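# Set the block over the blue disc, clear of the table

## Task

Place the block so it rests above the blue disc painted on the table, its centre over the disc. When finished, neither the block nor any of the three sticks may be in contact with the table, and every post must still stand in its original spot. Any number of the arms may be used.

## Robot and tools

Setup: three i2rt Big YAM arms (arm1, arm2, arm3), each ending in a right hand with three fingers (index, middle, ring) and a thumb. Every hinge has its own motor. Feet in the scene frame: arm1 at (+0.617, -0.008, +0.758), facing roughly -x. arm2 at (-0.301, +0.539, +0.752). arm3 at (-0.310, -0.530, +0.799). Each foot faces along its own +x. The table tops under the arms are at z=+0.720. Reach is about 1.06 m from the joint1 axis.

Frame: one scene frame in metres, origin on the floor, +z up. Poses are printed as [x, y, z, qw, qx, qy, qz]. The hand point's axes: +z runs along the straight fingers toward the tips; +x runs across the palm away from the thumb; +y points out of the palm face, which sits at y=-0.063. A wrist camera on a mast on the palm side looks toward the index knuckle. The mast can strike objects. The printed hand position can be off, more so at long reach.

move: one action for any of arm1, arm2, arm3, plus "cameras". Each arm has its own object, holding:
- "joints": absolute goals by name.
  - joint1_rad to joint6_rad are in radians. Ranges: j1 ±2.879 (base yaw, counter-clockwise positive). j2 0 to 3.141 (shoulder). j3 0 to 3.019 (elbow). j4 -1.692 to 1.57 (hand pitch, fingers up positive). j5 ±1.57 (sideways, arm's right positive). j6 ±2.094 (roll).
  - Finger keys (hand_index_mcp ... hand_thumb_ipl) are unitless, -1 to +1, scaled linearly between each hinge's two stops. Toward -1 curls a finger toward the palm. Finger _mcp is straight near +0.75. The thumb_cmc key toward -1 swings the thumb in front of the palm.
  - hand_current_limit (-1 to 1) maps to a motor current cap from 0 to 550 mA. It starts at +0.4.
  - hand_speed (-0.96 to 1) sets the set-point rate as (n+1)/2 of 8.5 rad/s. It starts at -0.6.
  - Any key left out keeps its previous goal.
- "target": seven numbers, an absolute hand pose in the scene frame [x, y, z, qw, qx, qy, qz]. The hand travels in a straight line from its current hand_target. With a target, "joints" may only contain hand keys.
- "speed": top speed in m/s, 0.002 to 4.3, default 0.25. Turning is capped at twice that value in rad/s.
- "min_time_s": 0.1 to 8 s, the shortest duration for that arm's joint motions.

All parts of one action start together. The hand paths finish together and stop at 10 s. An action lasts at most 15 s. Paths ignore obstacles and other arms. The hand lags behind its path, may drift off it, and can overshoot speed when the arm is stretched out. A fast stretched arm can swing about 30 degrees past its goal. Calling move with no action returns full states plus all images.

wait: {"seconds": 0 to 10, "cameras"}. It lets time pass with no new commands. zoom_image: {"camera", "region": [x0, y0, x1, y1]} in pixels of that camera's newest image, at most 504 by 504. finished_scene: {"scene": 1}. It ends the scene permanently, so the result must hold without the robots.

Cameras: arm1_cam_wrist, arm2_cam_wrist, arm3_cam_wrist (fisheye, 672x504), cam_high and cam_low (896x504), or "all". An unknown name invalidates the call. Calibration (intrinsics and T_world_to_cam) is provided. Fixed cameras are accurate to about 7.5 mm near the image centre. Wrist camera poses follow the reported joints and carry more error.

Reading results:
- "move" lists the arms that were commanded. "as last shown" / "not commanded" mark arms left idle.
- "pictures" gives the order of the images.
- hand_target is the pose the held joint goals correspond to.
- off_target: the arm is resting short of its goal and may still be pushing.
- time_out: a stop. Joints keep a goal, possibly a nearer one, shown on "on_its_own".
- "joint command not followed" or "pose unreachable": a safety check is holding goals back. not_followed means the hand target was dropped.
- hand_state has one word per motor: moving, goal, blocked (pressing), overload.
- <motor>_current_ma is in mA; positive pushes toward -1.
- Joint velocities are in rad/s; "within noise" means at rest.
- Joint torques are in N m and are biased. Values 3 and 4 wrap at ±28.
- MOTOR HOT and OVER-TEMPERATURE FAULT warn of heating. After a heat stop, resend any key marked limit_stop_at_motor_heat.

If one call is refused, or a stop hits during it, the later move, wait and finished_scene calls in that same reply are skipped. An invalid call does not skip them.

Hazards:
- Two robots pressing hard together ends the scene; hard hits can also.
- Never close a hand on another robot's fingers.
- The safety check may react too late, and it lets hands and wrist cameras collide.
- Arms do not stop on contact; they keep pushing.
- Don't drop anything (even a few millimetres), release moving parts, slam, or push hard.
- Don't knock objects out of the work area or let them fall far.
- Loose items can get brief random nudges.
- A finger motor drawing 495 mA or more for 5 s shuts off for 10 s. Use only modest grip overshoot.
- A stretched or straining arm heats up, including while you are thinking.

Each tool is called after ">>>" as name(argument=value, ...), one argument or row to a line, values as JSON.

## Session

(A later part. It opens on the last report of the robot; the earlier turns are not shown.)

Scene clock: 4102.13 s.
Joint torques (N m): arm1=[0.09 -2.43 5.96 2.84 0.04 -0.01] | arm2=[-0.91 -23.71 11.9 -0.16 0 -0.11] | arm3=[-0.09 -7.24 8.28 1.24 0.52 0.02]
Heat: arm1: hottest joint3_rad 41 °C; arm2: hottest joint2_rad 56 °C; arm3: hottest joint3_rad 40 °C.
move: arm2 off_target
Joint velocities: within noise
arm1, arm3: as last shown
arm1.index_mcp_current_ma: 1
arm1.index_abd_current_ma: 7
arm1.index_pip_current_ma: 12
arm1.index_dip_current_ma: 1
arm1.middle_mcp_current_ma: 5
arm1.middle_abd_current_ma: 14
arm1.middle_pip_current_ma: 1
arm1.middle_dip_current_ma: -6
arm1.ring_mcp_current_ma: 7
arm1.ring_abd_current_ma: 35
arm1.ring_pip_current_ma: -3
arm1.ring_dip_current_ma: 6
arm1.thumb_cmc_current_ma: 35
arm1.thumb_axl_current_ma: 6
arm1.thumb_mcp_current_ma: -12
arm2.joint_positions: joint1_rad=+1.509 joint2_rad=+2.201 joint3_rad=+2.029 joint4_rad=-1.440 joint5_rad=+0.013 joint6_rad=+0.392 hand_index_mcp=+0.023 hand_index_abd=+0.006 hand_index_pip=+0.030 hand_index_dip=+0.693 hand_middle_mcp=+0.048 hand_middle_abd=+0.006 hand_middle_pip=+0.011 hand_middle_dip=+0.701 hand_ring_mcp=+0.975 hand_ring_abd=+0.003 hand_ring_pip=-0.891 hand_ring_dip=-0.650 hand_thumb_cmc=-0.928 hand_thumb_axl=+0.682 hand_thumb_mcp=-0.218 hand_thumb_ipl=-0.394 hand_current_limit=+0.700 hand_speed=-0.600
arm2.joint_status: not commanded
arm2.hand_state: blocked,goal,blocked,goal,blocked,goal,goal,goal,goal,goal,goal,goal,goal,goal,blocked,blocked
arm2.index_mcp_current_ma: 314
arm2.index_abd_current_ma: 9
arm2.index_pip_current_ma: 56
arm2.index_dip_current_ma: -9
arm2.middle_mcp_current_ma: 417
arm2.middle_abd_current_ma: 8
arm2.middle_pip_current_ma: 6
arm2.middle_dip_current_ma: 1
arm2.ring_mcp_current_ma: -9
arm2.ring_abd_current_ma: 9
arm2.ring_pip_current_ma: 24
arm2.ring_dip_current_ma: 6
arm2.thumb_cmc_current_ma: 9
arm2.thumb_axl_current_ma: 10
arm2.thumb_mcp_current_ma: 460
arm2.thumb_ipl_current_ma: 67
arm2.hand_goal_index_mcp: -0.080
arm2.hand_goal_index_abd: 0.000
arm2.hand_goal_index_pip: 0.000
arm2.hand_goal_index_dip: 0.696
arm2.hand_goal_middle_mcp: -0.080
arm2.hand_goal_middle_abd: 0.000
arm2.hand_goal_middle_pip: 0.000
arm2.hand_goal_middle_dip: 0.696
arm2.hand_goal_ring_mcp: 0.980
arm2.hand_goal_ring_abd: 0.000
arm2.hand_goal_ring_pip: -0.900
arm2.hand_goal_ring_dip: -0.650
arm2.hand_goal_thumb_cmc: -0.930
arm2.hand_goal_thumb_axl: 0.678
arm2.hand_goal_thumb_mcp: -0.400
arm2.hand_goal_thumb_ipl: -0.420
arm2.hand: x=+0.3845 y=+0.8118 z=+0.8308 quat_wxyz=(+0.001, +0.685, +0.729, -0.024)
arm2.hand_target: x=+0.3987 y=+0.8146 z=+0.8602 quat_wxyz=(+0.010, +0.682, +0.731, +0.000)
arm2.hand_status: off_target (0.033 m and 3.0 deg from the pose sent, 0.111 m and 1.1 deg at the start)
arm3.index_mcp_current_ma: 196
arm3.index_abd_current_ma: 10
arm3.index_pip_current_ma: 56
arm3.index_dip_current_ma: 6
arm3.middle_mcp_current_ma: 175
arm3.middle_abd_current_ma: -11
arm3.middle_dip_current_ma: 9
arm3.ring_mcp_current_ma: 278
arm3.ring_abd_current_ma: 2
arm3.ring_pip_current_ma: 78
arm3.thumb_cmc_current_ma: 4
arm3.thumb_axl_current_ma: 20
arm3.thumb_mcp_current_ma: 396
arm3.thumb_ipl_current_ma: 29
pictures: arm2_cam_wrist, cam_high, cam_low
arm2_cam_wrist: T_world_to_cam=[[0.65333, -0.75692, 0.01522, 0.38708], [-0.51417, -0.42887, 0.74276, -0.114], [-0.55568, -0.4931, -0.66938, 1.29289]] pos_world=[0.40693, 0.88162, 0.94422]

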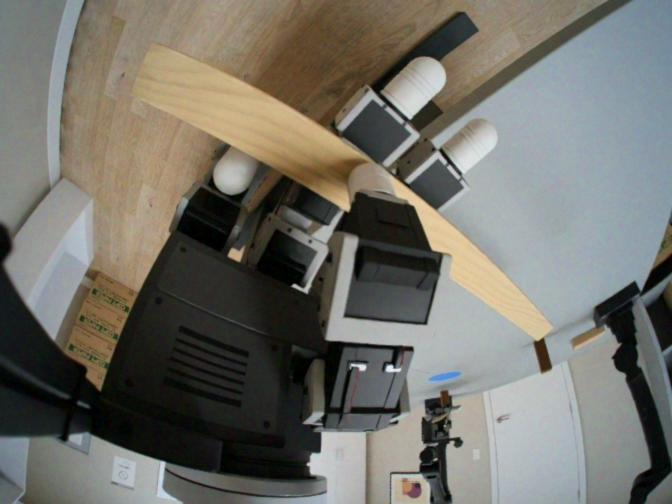

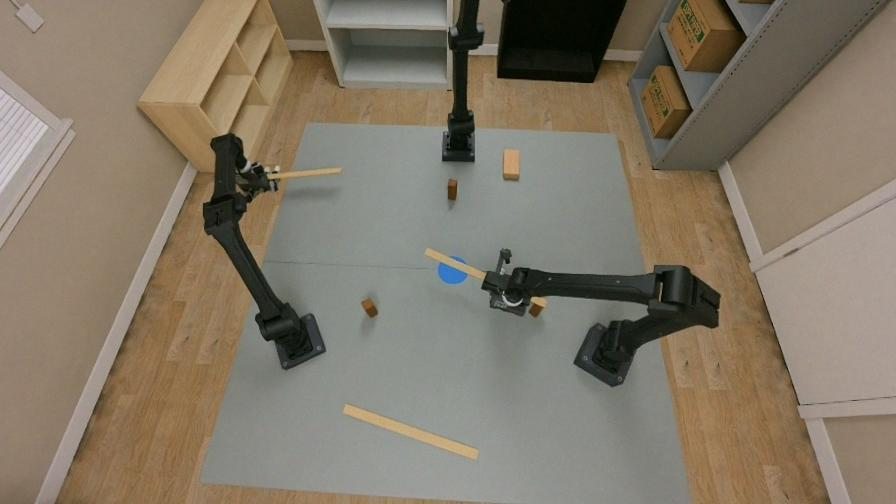

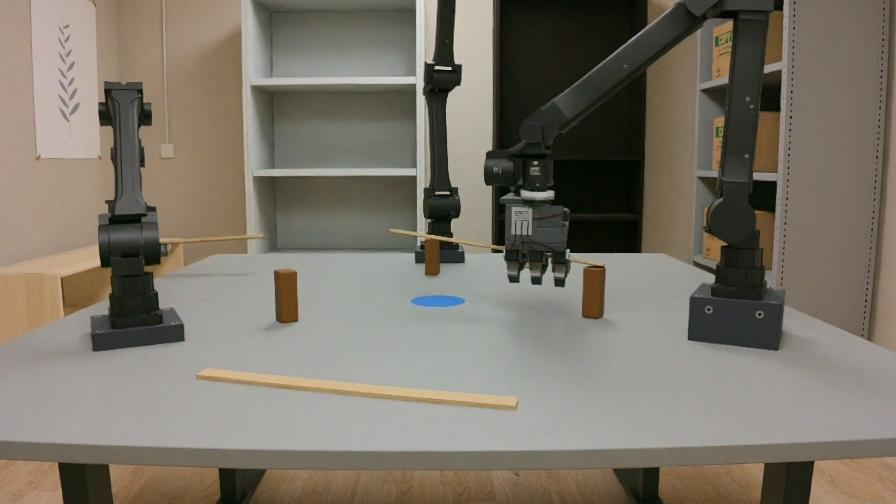

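>>> move(
  arm2={"target": [0.37, 0.64, 0.99, 0.01, 0.8434, 0.5373, -0.02], "speed": 0.3},
  cameras=[],
)

>>> move(
  arm2={"target": [0.33, 0.33, 1.0, 0.01, 0.9659, 0.2588, -0.03], "speed": 0.3},
  cameras=["cam_high", "cam_low"],
)

Scene clock: 4152.33 s.
Joint torques (N m): arm1=[0.15 -2.43 5.96 2.84 0.05 -0.01] | arm2=[-0.03 -20.84 12.07 -0.28 0.2 0.21] | arm3=[-0.03 -7.18 8.27 1.24 0.52 0.01]
Heat: arm1: hottest joint3_rad 41 °C; arm2: hottest joint2_rad 59 °C; arm3: hottest joint3_rad 40 °C.
move: arm2 off_target
Joint velocities: within noise
arm1, arm3: as last shown
arm1.index_mcp_current_ma: -7
arm1.index_abd_current_ma: 8
arm1.index_pip_current_ma: 21
arm1.index_dip_current_ma: 0
arm1.middle_mcp_current_ma: 2
arm1.middle_pip_current_ma: 4
arm1.middle_dip_current_ma: -4
arm1.ring_mcp_current_ma: 9
arm1.ring_abd_current_ma: 31
arm1.ring_pip_current_ma: 0
arm1.ring_dip_current_ma: 7
arm1.thumb_cmc_current_ma: 31
arm1.thumb_axl_current_ma: 14
arm1.thumb_mcp_current_ma: -9
arm1.thumb_ipl_current_ma: -3
arm2.joint_positions: joint1_rad=+1.310 joint2_rad=+2.029 joint3_rad=+2.087 joint4_rad=-1.697 joint5_rad=+0.022 joint6_rad=+0.679 hand_index_mcp=+0.023 hand_index_abd=+0.006 hand_index_pip=+0.031 hand_index_dip=+0.693 hand_middle_mcp=+0.047 hand_middle_abd=+0.006 hand_middle_pip=+0.011 hand_middle_dip=+0.701 hand_ring_mcp=+0.975 hand_ring_abd=+0.003 hand_ring_pip=-0.891 hand_ring_dip=-0.650 hand_thumb_cmc=-0.928 hand_thumb_axl=+0.682 hand_thumb_mcp=-0.218 hand_thumb_ipl=-0.394 hand_current_limit=+0.700 hand_speed=-0.600
arm2.joint_status: not commanded
arm2.hand_state: blocked,goal,blocked,goal,blocked,goal,goal,goal,goal,goal,goal,goal,goal,goal,blocked,blocked
arm2.index_mcp_current_ma: 318
arm2.index_abd_current_ma: 9
arm2.index_pip_current_ma: 60
arm2.index_dip_current_ma: -11
arm2.middle_mcp_current_ma: 423
arm2.middle_abd_current_ma: 9
arm2.middle_pip_current_ma: 9
arm2.middle_dip_current_ma: -1
arm2.ring_mcp_current_ma: -7
arm2.ring_abd_current_ma: 12
arm2.ring_pip_current_ma: 17
arm2.ring_dip_current_ma: 4
arm2.thumb_cmc_current_ma: 11
arm2.thumb_axl_current_ma: 12
arm2.thumb_mcp_current_ma: 461
arm2.thumb_ipl_current_ma: 69
arm2.hand_goal_index_mcp: -0.080
arm2.hand_goal_index_abd: 0.000
arm2.hand_goal_index_pip: 0.000
arm2.hand_goal_index_dip: 0.696
arm2.hand_goal_middle_mcp: -0.080
arm2.hand_goal_middle_abd: 0.000
arm2.hand_goal_middle_pip: 0.000
arm2.hand_goal_middle_dip: 0.696
arm2.hand_goal_ring_mcp: 0.980
arm2.hand_goal_ring_abd: 0.000
arm2.hand_goal_ring_pip: -0.900
arm2.hand_goal_ring_dip: -0.650
arm2.hand_goal_thumb_cmc: -0.930
arm2.hand_goal_thumb_axl: 0.678
arm2.hand_goal_thumb_mcp: -0.400
arm2.hand_goal_thumb_ipl: -0.420
arm2.hand: x=+0.3627 y=+0.6357 z=+0.9639 quat_wxyz=(+0.003, +0.839, +0.542, -0.038)
arm2.hand_target: x=+0.3688 y=+0.6398 z=+0.9898 quat_wxyz=(+0.012, +0.843, +0.538, -0.015)
arm2.hand_status: off_target (0.027 m and 2.3 deg from the pose sent, 0.235 m and 28.6 deg at the start; a joint's target at an end of its range on 21 of 48 steps)
arm3.index_mcp_current_ma: 207
arm3.index_abd_current_ma: -7
arm3.index_pip_current_ma: 38
arm3.index_dip_current_ma: -2
arm3.middle_mcp_current_ma: 179
arm3.middle_abd_current_ma: 15
arm3.middle_pip_current_ma: 29
arm3.middle_dip_current_ma: 18
arm3.ring_mcp_current_ma: 280
arm3.ring_abd_current_ma: -1
arm3.ring_pip_current_ma: 62
arm3.ring_dip_current_ma: 0
arm3.thumb_cmc_current_ma: -2
arm3.thumb_axl_current_ma: 11
arm3.thumb_mcp_current_ma: 408
arm3.thumb_ipl_current_ma: 26

Scene clock: 4154.33 s.
Joint torques (N m): arm1=[0.09 -2.43 5.94 2.82 0.04 -0.01] | arm2=[-0.03 -17.2 11.92 -0.17 0.16 0.2] | arm3=[0.09 -7.24 8.27 1.26 0.51 0.01]
Heat: arm1: hottest joint3_rad 41 °C; arm2: hottest joint2_rad 59 °C; arm3: hottest joint3_rad 40 °C.
move: arm2 done
Joint velocities: within noise
arm1, arm3: as last shown
arm1.index_mcp_current_ma: -3
arm1.index_abd_current_ma: 9
arm1.index_pip_current_ma: 14
arm1.index_dip_current_ma: 2
arm1.middle_mcp_current_ma: 3
arm1.middle_abd_current_ma: 12
arm1.middle_pip_current_ma: 2
arm1.middle_dip_current_ma: 2
arm1.ring_mcp_current_ma: 3
arm1.ring_abd_current_ma: 25
arm1.ring_dip_current_ma: 13
arm1.thumb_cmc_current_ma: 37
arm1.thumb_axl_current_ma: 8
arm1.thumb_mcp_current_ma: -12
arm1.thumb_ipl_current_ma: -1
arm2.joint_positions: joint1_rad=+0.863 joint2_rad=+1.978 joint3_rad=+2.087 joint4_rad=-1.697 joint5_rad=+0.042 joint6_rad=+0.837 hand_index_mcp=+0.023 hand_index_abd=+0.006 hand_index_pip=+0.031 hand_index_dip=+0.693 hand_middle_mcp=+0.047 hand_middle_abd=+0.006 hand_middle_pip=+0.011 hand_middle_dip=+0.701 hand_ring_mcp=+0.975 hand_ring_abd=+0.003 hand_ring_pip=-0.891 hand_ring_dip=-0.650 hand_thumb_cmc=-0.927 hand_thumb_axl=+0.682 hand_thumb_mcp=-0.218 hand_thumb_ipl=-0.394 hand_current_limit=+0.700 hand_speed=-0.600
arm2.joint_status: not commanded
arm2.hand_state: blocked,goal,blocked,goal,blocked,goal,goal,goal,goal,goal,goal,goal,goal,goal,blocked,blocked
arm2.index_mcp_current_ma: 313
arm2.index_abd_current_ma: 11
arm2.index_pip_current_ma: 57
arm2.index_dip_current_ma: -16
arm2.middle_mcp_current_ma: 414
arm2.middle_abd_current_ma: 6
arm2.middle_pip_current_ma: 7
arm2.middle_dip_current_ma: 0
arm2.ring_mcp_current_ma: -8
arm2.ring_abd_current_ma: 9
arm2.ring_pip_current_ma: 20
arm2.ring_dip_current_ma: 3
arm2.thumb_cmc_current_ma: 6
arm2.thumb_axl_current_ma: 12
arm2.thumb_mcp_current_ma: 459
arm2.thumb_ipl_current_ma: 68
arm2.hand_goal_index_mcp: -0.080
arm2.hand_goal_index_abd: 0.000
arm2.hand_goal_index_pip: 0.000
arm2.hand_goal_index_dip: 0.696
arm2.hand_goal_middle_mcp: -0.080
arm2.hand_goal_middle_abd: 0.000
arm2.hand_goal_middle_pip: 0.000
arm2.hand_goal_middle_dip: 0.696
arm2.hand_goal_ring_mcp: 0.980
arm2.hand_goal_ring_abd: 0.000
arm2.hand_goal_ring_pip: -0.900
arm2.hand_goal_ring_dip: -0.650
arm2.hand_goal_thumb_cmc: -0.930
arm2.hand_goal_thumb_axl: 0.678
arm2.hand_goal_thumb_mcp: -0.400
arm2.hand_goal_thumb_ipl: -0.420
arm2.hand: x=+0.3198 y=+0.3320 z=+1.0012 quat_wxyz=(+0.018, +0.963, +0.267, -0.018)
arm2.hand_target: x=+0.3294 y=+0.3303 z=+0.9993 quat_wxyz=(+0.020, +0.965, +0.261, -0.016)
arm2.hand_status: done (0.010 m and 2.0 deg from the pose sent, 0.309 m and 35.7 deg at the start; a joint's target at an end of its range on 41 of 60 steps)
arm3.index_mcp_current_ma: 188
arm3.index_abd_current_ma: -1
arm3.index_pip_current_ma: 43
arm3.index_dip_current_ma: 14
arm3.middle_mcp_current_ma: 189
arm3.middle_abd_current_ma: -14
arm3.middle_pip_current_ma: 22
arm3.middle_dip_current_ma: 2
arm3.ring_mcp_current_ma: 270
arm3.ring_abd_current_ma: -21
arm3.ring_pip_current_ma: 65
arm3.ring_dip_current_ma: -1
arm3.thumb_cmc_current_ma: 6
arm3.thumb_axl_current_ma: 12
arm3.thumb_mcp_current_ma: 419
arm3.thumb_ipl_current_ma: 44

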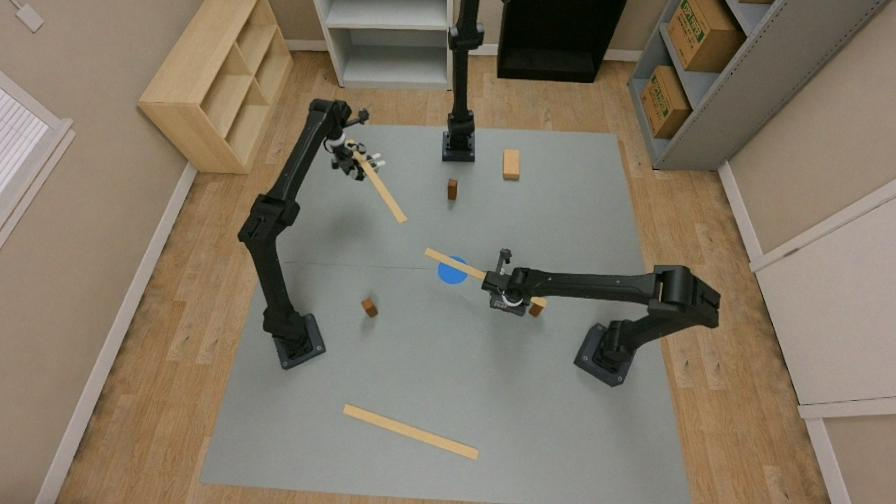

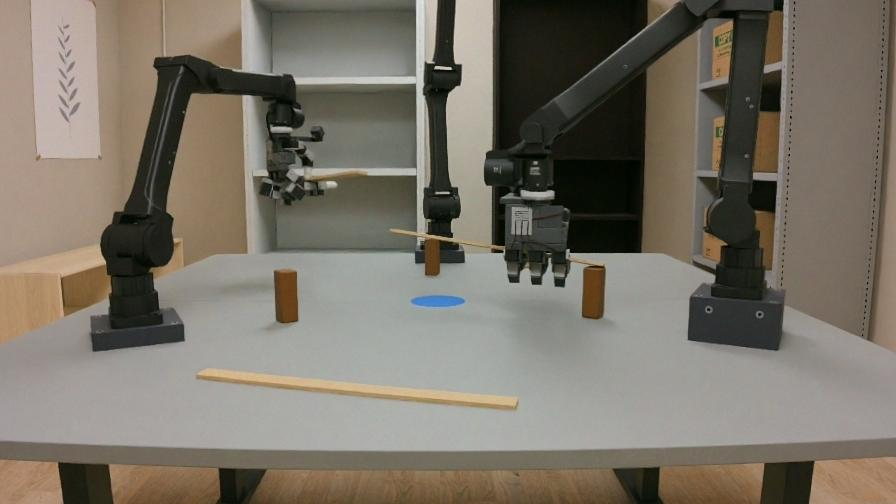

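>>> move(
  arm2={"target": [0.285, 0.10, 0.98, 0.0023, 0.9969, 0.0785, -0.045], "speed": 0.3},
  cameras=[],
)

>>> move(
  arm2={"target": [0.262, -0.005, 0.92, 0.0023, 0.9977, 0.0454, -0.05], "speed": 0.2},
  cameras=["cam_high", "cam_low", "arm2_cam_wrist"],
)

Scene clock: 4171.50 s.
Joint torques (N m): arm1=[0.15 -2.49 5.96 2.84 0.05 -0.01] | arm2=[0.15 -19.9 12.6 0.02 0.24 0.18] | arm3=[-0.03 -7.24 8.28 1.21 0.51 0.02]
Heat: arm1: hottest joint3_rad 41 °C; arm2: hottest joint2_rad 55 °C; arm3: hottest joint3_rad 40 °C.
move: arm2 off_target
Joint velocities: within noise
arm1, arm3: as last shown
arm1.index_mcp_current_ma: 1
arm1.index_abd_current_ma: 3
arm1.index_pip_current_ma: 22
arm1.index_dip_current_ma: 1
arm1.middle_mcp_current_ma: 4
arm1.middle_abd_current_ma: 7
arm1.middle_pip_current_ma: 5
arm1.middle_dip_current_ma: -2
arm1.ring_mcp_current_ma: 11
arm1.ring_abd_current_ma: 22
arm1.ring_pip_current_ma: -3
arm1.ring_dip_current_ma: 10
arm1.thumb_cmc_current_ma: 32
arm1.thumb_axl_current_ma: 5
arm1.thumb_ipl_current_ma: 5
arm2.joint_positions: joint1_rad=+0.532 joint2_rad=+2.177 joint3_rad=+2.340 joint4_rad=-1.700 joint5_rad=+0.065 joint6_rad=+0.855 hand_index_mcp=+0.023 hand_index_abd=+0.006 hand_index_pip=+0.031 hand_index_dip=+0.693 hand_middle_mcp=+0.047 hand_middle_abd=+0.006 hand_middle_pip=+0.011 hand_middle_dip=+0.701 hand_ring_mcp=+0.975 hand_ring_abd=+0.003 hand_ring_pip=-0.891 hand_ring_dip=-0.650 hand_thumb_cmc=-0.927 hand_thumb_axl=+0.682 hand_thumb_mcp=-0.218 hand_thumb_ipl=-0.394 hand_current_limit=+0.700 hand_speed=-0.600
arm2.joint_status: not commanded
arm2.hand_state: blocked,goal,blocked,goal,blocked,goal,goal,goal,goal,goal,goal,goal,goal,goal,blocked,blocked
arm2.index_mcp_current_ma: 318
arm2.index_abd_current_ma: 11
arm2.index_pip_current_ma: 58
arm2.index_dip_current_ma: -7
arm2.middle_mcp_current_ma: 418
arm2.middle_abd_current_ma: 11
arm2.middle_pip_current_ma: 9
arm2.middle_dip_current_ma: -1
arm2.ring_mcp_current_ma: -5
arm2.ring_abd_current_ma: 12
arm2.ring_pip_current_ma: 21
arm2.ring_dip_current_ma: 6
arm2.thumb_cmc_current_ma: 8
arm2.thumb_axl_current_ma: 11
arm2.thumb_mcp_current_ma: 465
arm2.thumb_ipl_current_ma: 66
arm2.hand_goal_index_mcp: -0.080
arm2.hand_goal_index_abd: 0.000
arm2.hand_goal_index_pip: 0.000
arm2.hand_goal_index_dip: 0.696
arm2.hand_goal_middle_mcp: -0.080
arm2.hand_goal_middle_abd: 0.000
arm2.hand_goal_middle_pip: 0.000
arm2.hand_goal_middle_dip: 0.696
arm2.hand_goal_ring_mcp: 0.980
arm2.hand_goal_ring_abd: 0.000
arm2.hand_goal_ring_pip: -0.900
arm2.hand_goal_ring_dip: -0.650
arm2.hand_goal_thumb_cmc: -0.930
arm2.hand_goal_thumb_axl: 0.678
arm2.hand_goal_thumb_mcp: -0.400
arm2.hand_goal_thumb_ipl: -0.420
arm2.hand: x=+0.2746 y=+0.1039 z=+0.9786 quat_wxyz=(+0.040, +0.995, +0.095, -0.006)
arm2.hand_target: x=+0.2840 y=+0.1004 z=+0.9794 quat_wxyz=(+0.045, +0.995, +0.090, +0.001)
arm2.hand_status: off_target (0.011 m and 6.5 deg from the pose sent, 0.235 m and 22.3 deg at the start; a joint's target at an end of its range on 50 of 52 steps)
arm3.index_mcp_current_ma: 206
arm3.index_abd_current_ma: -28
arm3.index_pip_current_ma: 39
arm3.index_dip_current_ma: 11
arm3.middle_mcp_current_ma: 192
arm3.middle_abd_current_ma: 12
arm3.middle_dip_current_ma: 7
arm3.ring_abd_current_ma: -11
arm3.ring_pip_current_ma: 61
arm3.ring_dip_current_ma: -4
arm3.thumb_cmc_current_ma: 14
arm3.thumb_axl_current_ma: 20
arm3.thumb_mcp_current_ma: 401
arm3.thumb_ipl_current_ma: 25

Scene clock: 4173.03 s.
Joint torques (N m): arm1=[0.15 -2.43 5.94 2.82 0.05 -0.01] | arm2=[0.38 -23.12 12.57 0.03 0.28 -0.09] | arm3=[-0.15 -6.95 8.28 1.28 0.51 0.02]
Heat: arm1: hottest joint3_rad 41 °C; arm2: hottest joint2_rad 55 °C; arm3: hottest joint3_rad 40 °C.
move: arm2 off_target
Joint velocities: within noise
arm1.joint_positions: joint1_rad=+0.250 joint2_rad=+1.438 joint3_rad=+2.828 joint4_rad=-1.330 joint5_rad=-0.023 joint6_rad=+1.049 hand_index_mcp=+1.000 hand_index_abd=+0.256 hand_index_pip=-0.482 hand_index_dip=+0.007 hand_middle_mcp=+0.763 hand_middle_abd=+0.145 hand_middle_pip=+0.577 hand_middle_dip=+0.696 hand_ring_mcp=+0.762 hand_ring_abd=-0.087 hand_ring_pip=+0.577 hand_ring_dip=+0.696 hand_thumb_cmc=-0.545 hand_thumb_axl=+0.683 hand_thumb_mcp=-0.784 hand_thumb_ipl=+0.168 hand_current_limit=+0.400 hand_speed=-0.600
arm1.joint_status: not commanded
arm1.hand_state: overload,goal,goal,goal,goal,goal,goal,goal,goal,blocked,goal,goal,blocked,goal,goal,goal
arm1.index_mcp_current_ma: -6
arm1.index_abd_current_ma: 2
arm1.index_pip_current_ma: 14
arm1.index_dip_current_ma: 0
arm1.middle_mcp_current_ma: 2
arm1.middle_abd_current_ma: 12
arm1.middle_pip_current_ma: 7
arm1.middle_dip_current_ma: 1
arm1.ring_mcp_current_ma: 10
arm1.ring_abd_current_ma: 33
arm1.ring_pip_current_ma: -9
arm1.ring_dip_current_ma: 9
arm1.thumb_cmc_current_ma: 30
arm1.thumb_axl_current_ma: 9
arm1.thumb_mcp_current_ma: -13
arm1.thumb_ipl_current_ma: -3
arm1.hand_goal_index_mcp: 0.754
arm1.hand_goal_index_abd: 0.250
arm1.hand_goal_index_pip: -0.500
arm1.hand_goal_index_dip: 0.000
arm1.hand_goal_middle_mcp: 0.754
arm1.hand_goal_middle_abd: 0.140
arm1.hand_goal_middle_pip: 0.576
arm1.hand_goal_middle_dip: 0.696
arm1.hand_goal_ring_mcp: 0.754
arm1.hand_goal_ring_abd: -0.140
arm1.hand_goal_ring_pip: 0.576
arm1.hand_goal_ring_dip: 0.696
arm1.hand_goal_thumb_cmc: -0.570
arm1.hand_goal_thumb_axl: 0.678
arm1.hand_goal_thumb_mcp: -0.780
arm1.hand_goal_thumb_ipl: 0.168
arm1.hand: x=+0.2486 y=-0.0272 z=+1.6844 quat_wxyz=(+0.722, +0.274, -0.631, -0.082)
arm1.hand_target: x=+0.2482 y=-0.0274 z=+1.6884 quat_wxyz=(+0.727, +0.272, -0.626, -0.083)
arm1.hand_status: not commanded
arm2.joint_positions: joint1_rad=+0.399 joint2_rad=+2.383 joint3_rad=+2.533 joint4_rad=-1.700 joint5_rad=+0.074 joint6_rad=+0.814 hand_index_mcp=+0.023 hand_index_abd=+0.006 hand_index_pip=+0.031 hand_index_dip=+0.693 hand_middle_mcp=+0.047 hand_middle_abd=+0.006 hand_middle_pip=+0.011 hand_middle_dip=+0.701 hand_ring_mcp=+0.975 hand_ring_abd=+0.003 hand_ring_pip=-0.891 hand_ring_dip=-0.650 hand_thumb_cmc=-0.927 hand_thumb_axl=+0.682 hand_thumb_mcp=-0.218 hand_thumb_ipl=-0.394 hand_current_limit=+0.700 hand_speed=-0.600
arm2.joint_status: not commanded
arm2.hand_state: blocked,goal,blocked,goal,blocked,goal,goal,goal,goal,goal,goal,goal,goal,goal,blocked,blocked
arm2.index_mcp_current_ma: 316
arm2.index_abd_current_ma: 10
arm2.index_pip_current_ma: 59
arm2.index_dip_current_ma: -13
arm2.middle_mcp_current_ma: 415
arm2.middle_abd_current_ma: 5
arm2.middle_pip_current_ma: 10
arm2.middle_dip_current_ma: -1
arm2.ring_mcp_current_ma: -10
arm2.ring_abd_current_ma: 11
arm2.ring_pip_current_ma: 21
arm2.ring_dip_current_ma: 2
arm2.thumb_cmc_current_ma: 6
arm2.thumb_axl_current_ma: 9
arm2.thumb_mcp_current_ma: 462
arm2.thumb_ipl_current_ma: 66
arm2.hand_goal_index_mcp: -0.080
arm2.hand_goal_index_abd: 0.000
arm2.hand_goal_index_pip: 0.000
arm2.hand_goal_index_dip: 0.696
arm2.hand_goal_middle_mcp: -0.080
arm2.hand_goal_middle_abd: 0.000
arm2.hand_goal_middle_pip: 0.000
arm2.hand_goal_middle_dip: 0.696
arm2.hand_goal_ring_mcp: 0.980
arm2.hand_goal_ring_abd: 0.000
arm2.hand_goal_ring_pip: -0.900
arm2.hand_goal_ring_dip: -0.650
arm2.hand_goal_thumb_cmc: -0.930
arm2.hand_goal_thumb_axl: 0.678
arm2.hand_goal_thumb_mcp: -0.400
arm2.hand_goal_thumb_ipl: -0.420
arm2.hand: x=+0.2517 y=+0.0000 z=+0.9136 quat_wxyz=(+0.038, +0.998, +0.050, -0.017)
arm2.hand_target: x=+0.2609 y=-0.0042 z=+0.9197 quat_wxyz=(+0.047, +0.997, +0.058, -0.008)
arm2.hand_status: off_target (0.013 m and 5.7 deg from the pose sent, 0.124 m and 8.8 deg at the start; a joint's target at an end of its range on 45 of 46 steps)
arm3.joint_positions: joint1_rad=+0.205 joint2_rad=+1.480 joint3_rad=+0.849 joint4_rad=-0.911 joint5_rad=-0.003 joint6_rad=+1.519 hand_index_mcp=+0.048 hand_index_abd=-0.015 hand_index_pip=+0.032 hand_index_dip=+0.697 hand_middle_mcp=+0.016 hand_middle_abd=-0.008 hand_middle_pip=+0.013 hand_middle_dip=+0.695 hand_ring_mcp=-0.020 hand_ring_abd=-0.011 hand_ring_pip=-0.010 hand_ring_dip=+0.694 hand_thumb_cmc=-0.564 hand_thumb_axl=+0.686 hand_thumb_mcp=-0.230 hand_thumb_ipl=-0.327 hand_current_limit=+0.700 hand_speed=-0.600
arm3.joint_status: not commanded
arm3.hand_state: blocked,goal,blocked,goal,blocked,goal,blocked,goal,blocked,goal,blocked,goal,goal,goal,blocked,goal
arm3.index_mcp_current_ma: 201
arm3.index_abd_current_ma: -4
arm3.index_pip_current_ma: 28
arm3.index_dip_current_ma: 7
arm3.middle_mcp_current_ma: 180
arm3.middle_abd_current_ma: -1
arm3.middle_pip_current_ma: 18
arm3.middle_dip_current_ma: 17
arm3.ring_mcp_current_ma: 280
arm3.ring_abd_current_ma: -24
arm3.ring_pip_current_ma: 72
arm3.ring_dip_current_ma: -7
arm3.thumb_cmc_current_ma: -2
arm3.thumb_axl_current_ma: 14
arm3.thumb_mcp_current_ma: 404
arm3.thumb_ipl_current_ma: 24
arm3.hand_goal_index_mcp: -0.062
arm3.hand_goal_index_abd: 0.000
arm3.hand_goal_index_pip: 0.000
arm3.hand_goal_index_dip: 0.696
arm3.hand_goal_middle_mcp: -0.088
arm3.hand_goal_middle_abd: 0.000
arm3.hand_goal_middle_pip: -0.014
arm3.hand_goal_middle_dip: 0.696
arm3.hand_goal_ring_mcp: -0.170
arm3.hand_goal_ring_abd: 0.000
arm3.hand_goal_ring_pip: -0.058
arm3.hand_goal_ring_dip: 0.696
arm3.hand_goal_thumb_cmc: -0.570
arm3.hand_goal_thumb_axl: 0.678
arm3.hand_goal_thumb_mcp: -0.392
arm3.hand_goal_thumb_ipl: -0.344
arm3.hand: x=-0.1167 y=-0.2234 z=+0.8376 quat_wxyz=(-0.009, +0.796, +0.605, +0.009)
arm3.hand_target: x=-0.1171 y=-0.2205 z=+0.8341 quat_wxyz=(-0.009, +0.796, +0.605, +0.012)
arm3.hand_status: not commanded
pictures: arm2_cam_wrist, cam_high, cam_low
arm2_cam_wrist: T_world_to_cam=[[-0.73111, -0.67716, 0.08326, 0.14441], [-0.45478, 0.57467, 0.68039, -0.54986], [-0.50858, 0.45957, -0.72811, 0.91606]] pos_world=[0.32141, -0.00722, 1.02908]

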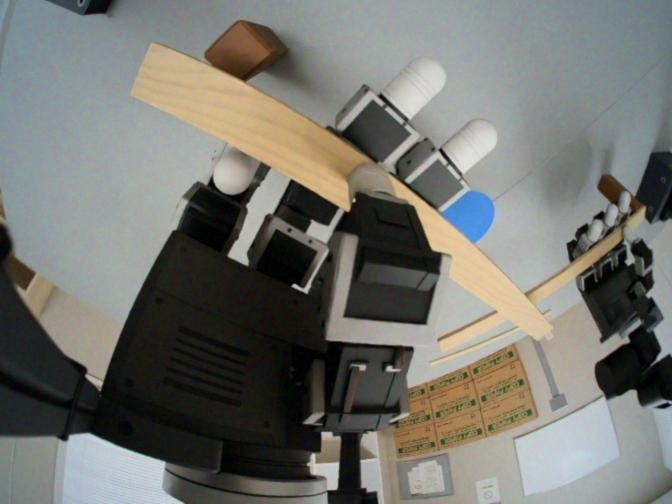

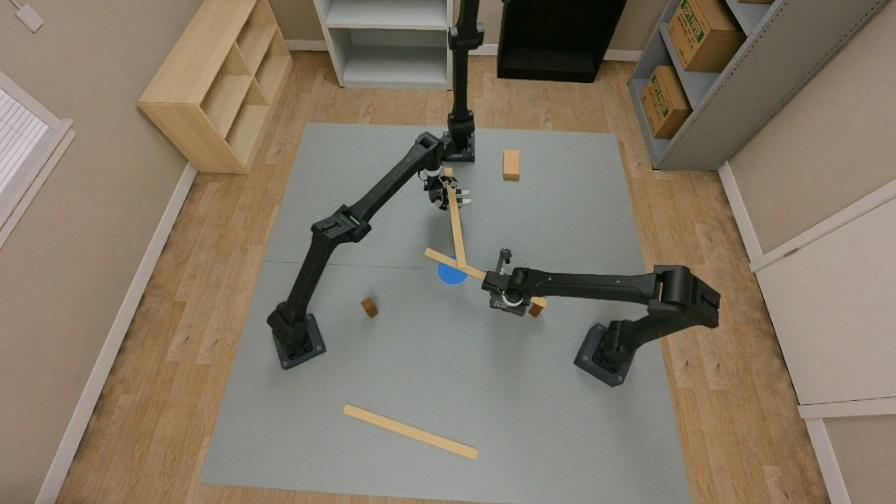

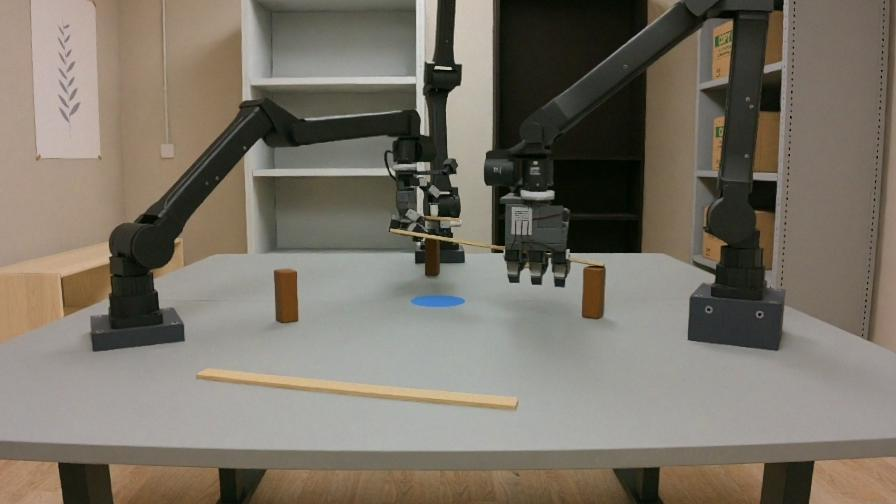

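>>> move(
  arm2={"target": [0.262, -0.0117, 0.885, 0.0023, 0.9977, 0.0454, -0.05], "speed": 0.1},
  cameras=["cam_high", "cam_low", "arm2_cam_wrist"],
)

>>> zoom_image(
  camera="cam_high",
  region=[400, 140, 560, 330],
)

>>> zoom_image(
  camera="cam_low",
  region=[370, 180, 520, 280],
)

Scene clock: 4191.33 s.
Joint torques (N m): arm1=[0.15 -2.43 5.96 2.84 0.04 -0.01] | arm2=[-0.85 -22.3 12.52 -0.05 0.15 -0.08] | arm3=[-0.09 -7.12 8.23 1.26 0.53 0.01]
Heat: arm1: hottest joint3_rad 41 °C; arm2: hottest joint2_rad 58 °C; arm3: hottest joint3_rad 40 °C.
move: arm2 off_target
Joint velocities: within noise
arm1, arm3: as last shown
arm1.index_mcp_current_ma: -4
arm1.index_abd_current_ma: 5
arm1.index_pip_current_ma: 21
arm1.middle_mcp_current_ma: 6
arm1.middle_abd_current_ma: 18
arm1.middle_pip_current_ma: -1
arm1.middle_dip_current_ma: -1
arm1.ring_mcp_current_ma: 11
arm1.ring_abd_current_ma: 31
arm1.ring_pip_current_ma: -5
arm1.ring_dip_current_ma: 10
arm1.thumb_cmc_current_ma: 33
arm1.thumb_mcp_current_ma: -15
arm1.thumb_ipl_current_ma: 0
arm2.joint_positions: joint1_rad=+0.399 joint2_rad=+2.426 joint3_rad=+2.552 joint4_rad=-1.700 joint5_rad=+0.073 joint6_rad=+0.814 hand_index_mcp=+0.023 hand_index_abd=+0.006 hand_index_pip=+0.031 hand_index_dip=+0.693 hand_middle_mcp=+0.047 hand_middle_abd=+0.006 hand_middle_pip=+0.011 hand_middle_dip=+0.701 hand_ring_mcp=+0.975 hand_ring_abd=+0.003 hand_ring_pip=-0.891 hand_ring_dip=-0.650 hand_thumb_cmc=-0.927 hand_thumb_axl=+0.682 hand_thumb_mcp=-0.218 hand_thumb_ipl=-0.394 hand_current_limit=+0.700 hand_speed=-0.600
arm2.joint_status: not commanded
arm2.hand_state: blocked,goal,blocked,goal,blocked,goal,goal,goal,goal,goal,goal,goal,goal,goal,blocked,blocked
arm2.index_mcp_current_ma: 317
arm2.index_abd_current_ma: 8
arm2.index_pip_current_ma: 58
arm2.index_dip_current_ma: -9
arm2.middle_mcp_current_ma: 415
arm2.middle_abd_current_ma: 13
arm2.middle_pip_current_ma: 11
arm2.middle_dip_current_ma: -3
arm2.ring_mcp_current_ma: -8
arm2.ring_abd_current_ma: 9
arm2.ring_pip_current_ma: 21
arm2.ring_dip_current_ma: 3
arm2.thumb_cmc_current_ma: 9
arm2.thumb_axl_current_ma: 8
arm2.thumb_mcp_current_ma: 462
arm2.thumb_ipl_current_ma: 65
arm2.hand_goal_index_mcp: -0.080
arm2.hand_goal_index_abd: 0.000
arm2.hand_goal_index_pip: 0.000
arm2.hand_goal_index_dip: 0.696
arm2.hand_goal_middle_mcp: -0.080
arm2.hand_goal_middle_abd: 0.000
arm2.hand_goal_middle_pip: 0.000
arm2.hand_goal_middle_dip: 0.696
arm2.hand_goal_ring_mcp: 0.980
arm2.hand_goal_ring_abd: 0.000
arm2.hand_goal_ring_pip: -0.900
arm2.hand_goal_ring_dip: -0.650
arm2.hand_goal_thumb_cmc: -0.930
arm2.hand_goal_thumb_axl: 0.678
arm2.hand_goal_thumb_mcp: -0.400
arm2.hand_goal_thumb_ipl: -0.420
arm2.hand: x=+0.2554 y=-0.0026 z=+0.8896 quat_wxyz=(+0.030, +0.998, +0.050, -0.025)
arm2.hand_target: x=+0.2609 y=-0.0109 z=+0.8847 quat_wxyz=(+0.034, +0.998, +0.055, -0.021)
arm2.hand_status: off_target (0.012 m and 4.3 deg from the pose sent, 0.033 m and 5.7 deg at the start; a joint's target at an end of its range on 42 of 43 steps)
arm3.index_mcp_current_ma: 208
arm3.index_abd_current_ma: -10
arm3.index_pip_current_ma: 30
arm3.index_dip_current_ma: 16
arm3.middle_mcp_current_ma: 166
arm3.middle_abd_current_ma: -11
arm3.middle_pip_current_ma: 22
arm3.middle_dip_current_ma: 7
arm3.ring_mcp_current_ma: 286
arm3.ring_abd_current_ma: -25
arm3.ring_pip_current_ma: 76
arm3.ring_dip_current_ma: 2
arm3.thumb_cmc_current_ma: 14
arm3.thumb_axl_current_ma: 19
arm3.thumb_mcp_current_ma: 417
arm3.thumb_ipl_current_ma: 31
pictures: arm2_cam_wrist, cam_high, cam_low
arm2_cam_wrist: T_world_to_cam=[[-0.72968, -0.67841, 0.08558, 0.14491], [-0.44268, 0.56406, 0.69704, -0.54826], [-0.52115, 0.47074, -0.71191, 0.89048]] pos_world=[0.32711, -0.01163, 1.0037]

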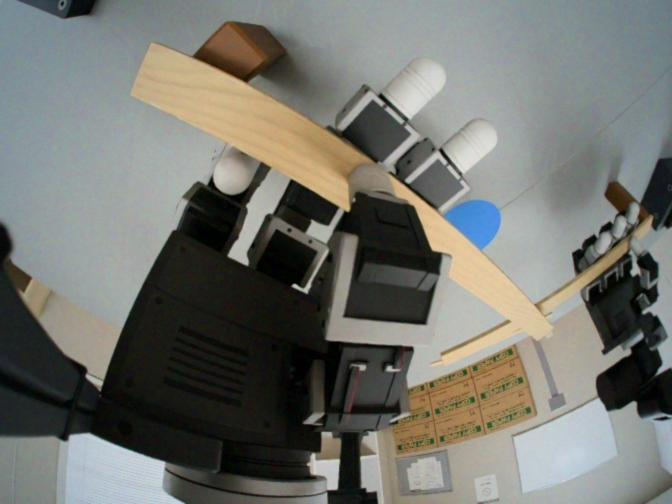

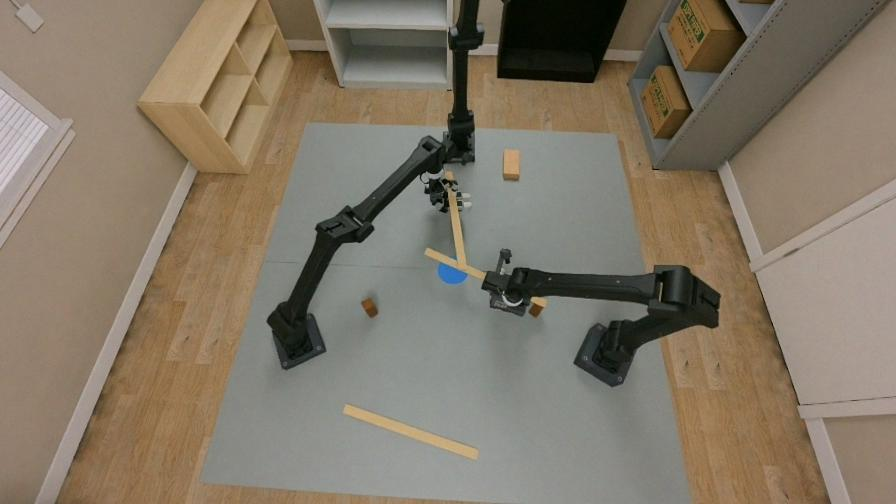

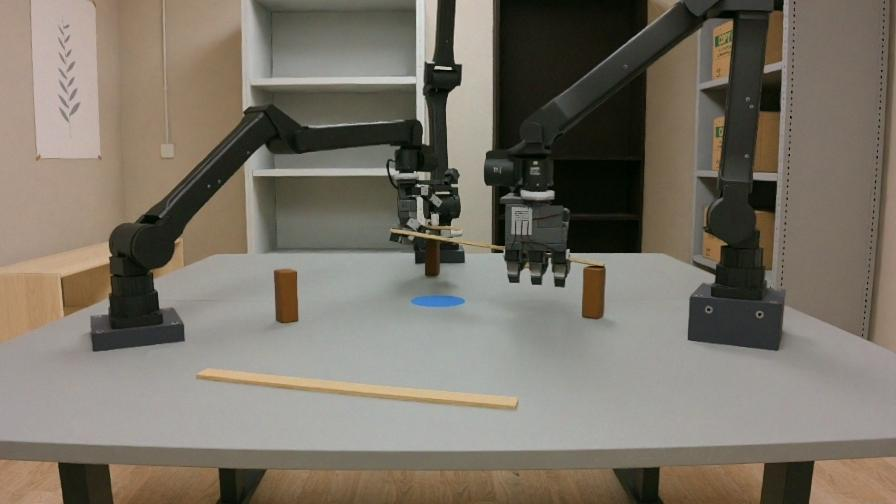

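Scaled by 2.653 from the camera's image (finer frame: 1280x720).

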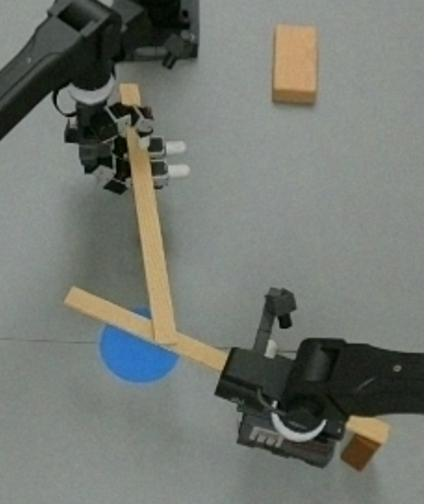

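Scaled by 3.360 from the camera's image (finer frame: 1280x720).

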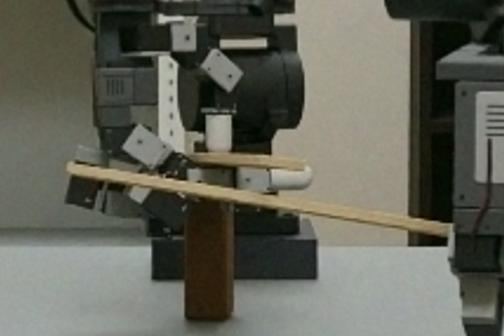

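>>> move(
  arm2={"target": [0.2435, -0.0275, 0.868, 0.013, 0.9977, 0.0565, -0.037], "speed": 0.08},
  cameras=["cam_high", "cam_low"],
)

>>> zoom_image(
  camera="cam_high",
  region=[400, 140, 560, 330],
)

>>> zoom_image(
  camera="cam_low",
  region=[370, 180, 520, 280],
)

Scene clock: 4300.10 s.
Joint torques (N m): arm1=[0.09 -2.43 5.96 2.84 0.05 -0.01] | arm2=[-0.26 -21.6 10.8 -0.03 0.13 -0.1] | arm3=[-0.09 -7.12 8.28 1.24 0.52 0.02]
Heat: arm1: hottest joint3_rad 41 °C; arm2: hottest joint3_rad 57 °C; arm3: hottest joint3_rad 39 °C.
move: arm2 off_target
Joint velocities: within noise
arm1, arm3: as last shown
arm1.index_mcp_current_ma: -2
arm1.index_pip_current_ma: 14
arm1.index_dip_current_ma: 3
arm1.middle_mcp_current_ma: 5
arm1.middle_abd_current_ma: 13
arm1.middle_pip_current_ma: -2
arm1.middle_dip_current_ma: 3
arm1.ring_mcp_current_ma: 8
arm1.ring_abd_current_ma: 34
arm1.ring_pip_current_ma: -6
arm1.ring_dip_current_ma: 14
arm1.thumb_axl_current_ma: 15
arm1.thumb_mcp_current_ma: -8
arm1.thumb_ipl_current_ma: -2
arm2.joint_positions: joint1_rad=+0.358 joint2_rad=+2.426 joint3_rad=+2.552 joint4_rad=-1.700 joint5_rad=+0.066 joint6_rad=+0.775 hand_index_mcp=+0.023 hand_index_abd=+0.006 hand_index_pip=+0.031 hand_index_dip=+0.693 hand_middle_mcp=+0.047 hand_middle_abd=+0.006 hand_middle_pip=+0.011 hand_middle_dip=+0.701 hand_ring_mcp=+0.975 hand_ring_abd=+0.003 hand_ring_pip=-0.891 hand_ring_dip=-0.650 hand_thumb_cmc=-0.927 hand_thumb_axl=+0.682 hand_thumb_mcp=-0.218 hand_thumb_ipl=-0.394 hand_current_limit=+0.700 hand_speed=-0.600
arm2.joint_status: not commanded
arm2.hand_state: blocked,goal,blocked,goal,blocked,goal,goal,goal,goal,goal,goal,goal,goal,goal,blocked,blocked
arm2.index_mcp_current_ma: 317
arm2.index_abd_current_ma: 7
arm2.index_pip_current_ma: 61
arm2.index_dip_current_ma: -8
arm2.middle_mcp_current_ma: 411
arm2.middle_abd_current_ma: 9
arm2.middle_pip_current_ma: 8
arm2.middle_dip_current_ma: 0
arm2.ring_mcp_current_ma: -5
arm2.ring_abd_current_ma: 9
arm2.ring_pip_current_ma: 16
arm2.ring_dip_current_ma: 3
arm2.thumb_cmc_current_ma: 8
arm2.thumb_axl_current_ma: 9
arm2.thumb_mcp_current_ma: 462
arm2.thumb_ipl_current_ma: 66
arm2.hand_goal_index_mcp: -0.080
arm2.hand_goal_index_abd: 0.000
arm2.hand_goal_index_pip: 0.000
arm2.hand_goal_index_dip: 0.696
arm2.hand_goal_middle_mcp: -0.080
arm2.hand_goal_middle_abd: 0.000
arm2.hand_goal_middle_pip: 0.000
arm2.hand_goal_middle_dip: 0.696
arm2.hand_goal_ring_mcp: 0.980
arm2.hand_goal_ring_abd: 0.000
arm2.hand_goal_ring_pip: -0.900
arm2.hand_goal_ring_dip: -0.650
arm2.hand_goal_thumb_cmc: -0.930
arm2.hand_goal_thumb_axl: 0.678
arm2.hand_goal_thumb_mcp: -0.400
arm2.hand_goal_thumb_ipl: -0.420
arm2.hand: x=+0.2369 y=-0.0246 z=+0.8890 quat_wxyz=(+0.027, +0.998, +0.049, -0.024)
arm2.hand_target: x=+0.2426 y=-0.0265 z=+0.8680 quat_wxyz=(+0.020, +0.998, +0.058, -0.031)
arm2.hand_status: off_target (0.022 m and 2.3 deg from the pose sent, 0.035 m and 2.5 deg at the start; a joint's target at an end of its range on 28 of 31 steps)
arm3.index_mcp_current_ma: 195
arm3.index_abd_current_ma: 0
arm3.index_pip_current_ma: 44
arm3.index_dip_current_ma: 2
arm3.middle_mcp_current_ma: 183
arm3.middle_abd_current_ma: 5
arm3.middle_pip_current_ma: 29
arm3.middle_dip_current_ma: 13
arm3.ring_mcp_current_ma: 277
arm3.ring_abd_current_ma: -12
arm3.ring_pip_current_ma: 80
arm3.ring_dip_current_ma: -11
arm3.thumb_cmc_current_ma: 11
arm3.thumb_axl_current_ma: 8
arm3.thumb_mcp_current_ma: 400
arm3.thumb_ipl_current_ma: 34

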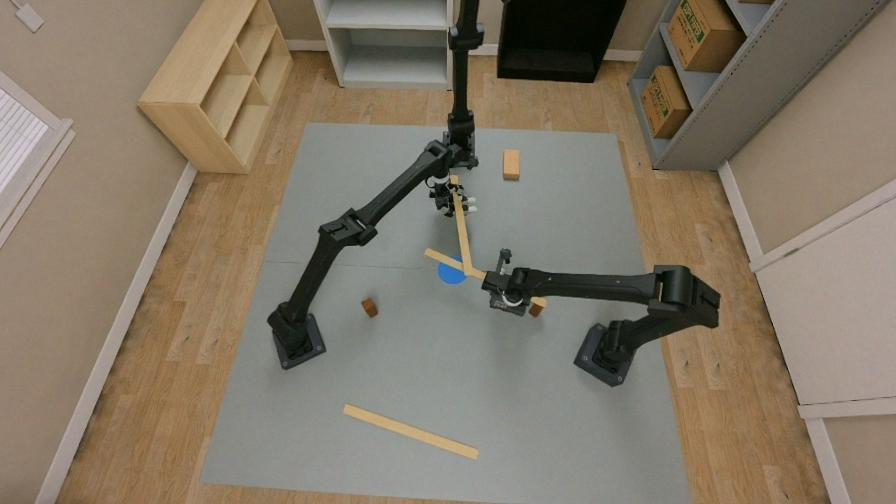

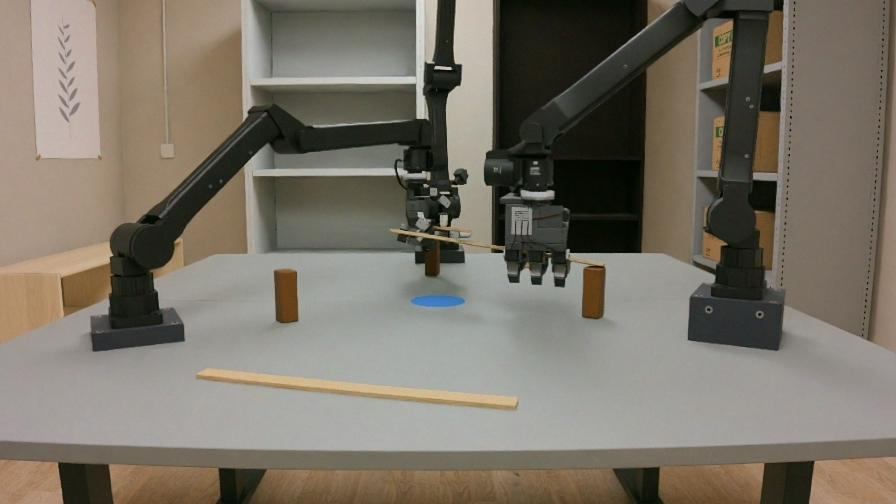

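Scaled by 2.653 from the camera's image (finer frame: 1280x720).

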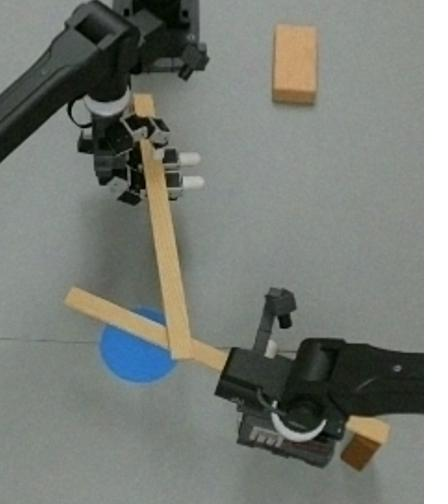

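Scaled by 3.360 from the camera's image (finer frame: 1280x720).

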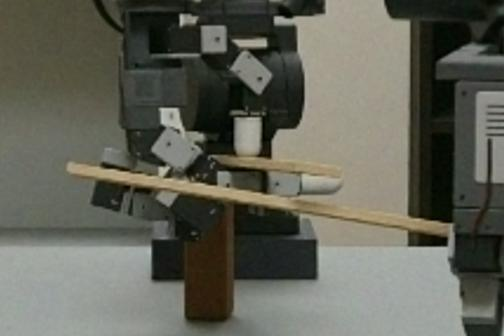

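>>> move(
  arm2={"target": [0.2435, -0.0235, 0.848, 0.013, 0.9972, 0.065, -0.037], "speed": 0.06},
  cameras=["cam_high", "cam_low"],
)

>>> zoom_image(
  camera="cam_high",
  region=[400, 140, 560, 330],
)

>>> zoom_image(
  camera="cam_low",
  region=[370, 180, 520, 280],
)

Scene clock: 4320.33 s.
Joint torques (N m): arm1=[0.09 -2.43 5.94 2.84 0.04 -0.01] | arm2=[-0.09 -22.01 7.56 0.53 0.14 -0.07] | arm3=[0.03 -7.06 8.27 1.25 0.52 0.03]
Heat: arm1: hottest joint3_rad 41 °C; arm2: hottest joint3_rad 56 °C; arm3: hottest joint3_rad 39 °C.
move: arm2 off_target
Joint velocities: within noise
arm1, arm3: as last shown
arm1.index_mcp_current_ma: -7
arm1.index_abd_current_ma: 6
arm1.index_pip_current_ma: 22
arm1.index_dip_current_ma: -1
arm1.middle_abd_current_ma: 18
arm1.middle_pip_current_ma: 4
arm1.middle_dip_current_ma: 1
arm1.ring_mcp_current_ma: 14
arm1.ring_abd_current_ma: 30
arm1.ring_pip_current_ma: -5
arm1.ring_dip_current_ma: 9
arm1.thumb_cmc_current_ma: 32
arm1.thumb_axl_current_ma: 10
arm1.thumb_mcp_current_ma: -15
arm1.thumb_ipl_current_ma: -4
arm2.joint_positions: joint1_rad=+0.358 joint2_rad=+2.427 joint3_rad=+2.538 joint4_rad=-1.679 joint5_rad=+0.065 joint6_rad=+0.765 hand_index_mcp=+0.023 hand_index_abd=+0.006 hand_index_pip=+0.031 hand_index_dip=+0.693 hand_middle_mcp=+0.047 hand_middle_abd=+0.006 hand_middle_pip=+0.011 hand_middle_dip=+0.701 hand_ring_mcp=+0.975 hand_ring_abd=+0.003 hand_ring_pip=-0.891 hand_ring_dip=-0.650 hand_thumb_cmc=-0.927 hand_thumb_axl=+0.682 hand_thumb_mcp=-0.218 hand_thumb_ipl=-0.394 hand_current_limit=+0.700 hand_speed=-0.600
arm2.joint_status: not commanded
arm2.hand_state: blocked,goal,blocked,goal,blocked,goal,goal,goal,goal,goal,goal,goal,goal,goal,blocked,blocked
arm2.index_mcp_current_ma: 318
arm2.index_abd_current_ma: 6
arm2.index_pip_current_ma: 57
arm2.index_dip_current_ma: -5
arm2.middle_mcp_current_ma: 419
arm2.middle_abd_current_ma: 12
arm2.middle_pip_current_ma: 4
arm2.middle_dip_current_ma: -2
arm2.ring_mcp_current_ma: -5
arm2.ring_abd_current_ma: 12
arm2.ring_pip_current_ma: 21
arm2.ring_dip_current_ma: 0
arm2.thumb_cmc_current_ma: 6
arm2.thumb_axl_current_ma: 8
arm2.thumb_mcp_current_ma: 464
arm2.thumb_ipl_current_ma: 67
arm2.hand_goal_index_mcp: -0.080
arm2.hand_goal_index_abd: 0.000
arm2.hand_goal_index_pip: 0.000
arm2.hand_goal_index_dip: 0.696
arm2.hand_goal_middle_mcp: -0.080
arm2.hand_goal_middle_abd: 0.000
arm2.hand_goal_middle_pip: 0.000
arm2.hand_goal_middle_dip: 0.696
arm2.hand_goal_ring_mcp: 0.980
arm2.hand_goal_ring_abd: 0.000
arm2.hand_goal_ring_pip: -0.900
arm2.hand_goal_ring_dip: -0.650
arm2.hand_goal_thumb_cmc: -0.930
arm2.hand_goal_thumb_axl: 0.678
arm2.hand_goal_thumb_mcp: -0.400
arm2.hand_goal_thumb_ipl: -0.420
arm2.hand: x=+0.2397 y=-0.0261 z=+0.8830 quat_wxyz=(+0.028, +0.998, +0.054, -0.021)
arm2.hand_target: x=+0.2426 y=-0.0227 z=+0.8485 quat_wxyz=(+0.013, +0.997, +0.065, -0.037)
arm2.hand_status: off_target (0.035 m and 2.8 deg from the pose sent, 0.041 m and 2.8 deg at the start)
arm3.index_mcp_current_ma: 213
arm3.index_abd_current_ma: -9
arm3.index_pip_current_ma: 41
arm3.index_dip_current_ma: -6
arm3.middle_mcp_current_ma: 185
arm3.middle_abd_current_ma: -17
arm3.middle_pip_current_ma: 18
arm3.middle_dip_current_ma: -2
arm3.ring_mcp_current_ma: 275
arm3.ring_abd_current_ma: -13
arm3.ring_pip_current_ma: 70
arm3.ring_dip_current_ma: 6
arm3.thumb_cmc_current_ma: 21
arm3.thumb_axl_current_ma: 13
arm3.thumb_mcp_current_ma: 407
arm3.thumb_ipl_current_ma: 40

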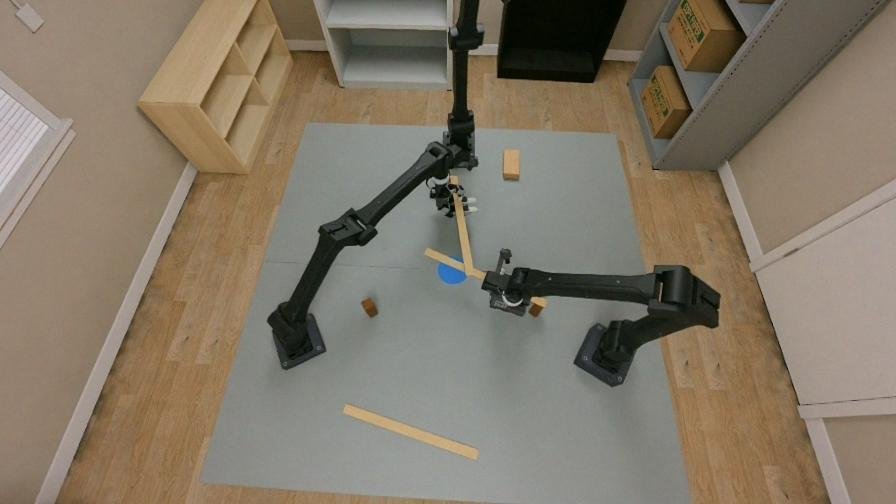

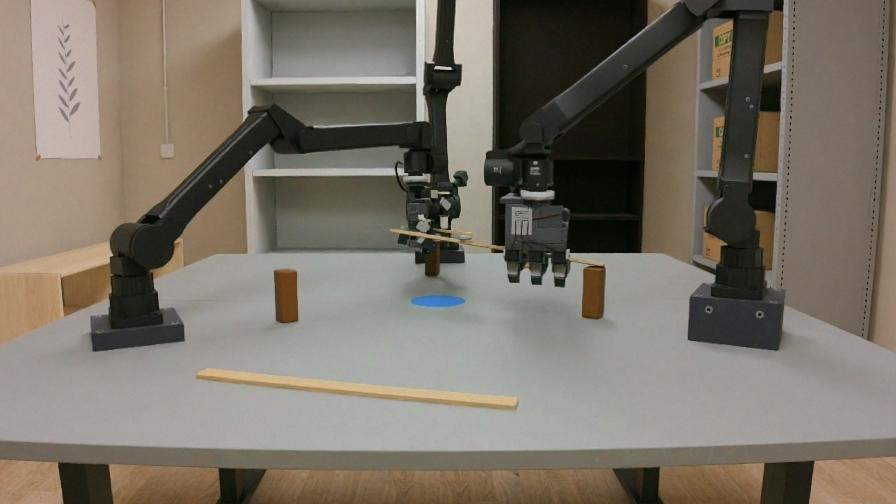

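Scaled by 2.653 from the camera's image (finer frame: 1280x720).

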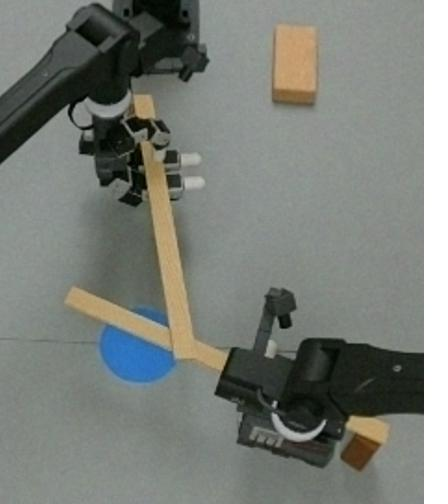

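Scaled by 3.360 from the camera's image (finer frame: 1280x720).

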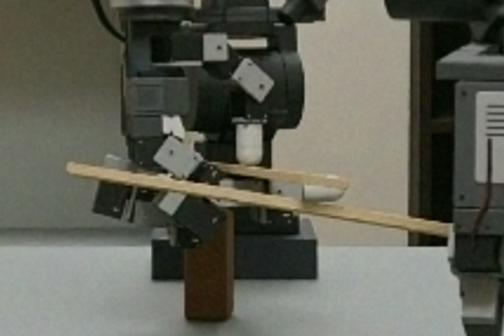

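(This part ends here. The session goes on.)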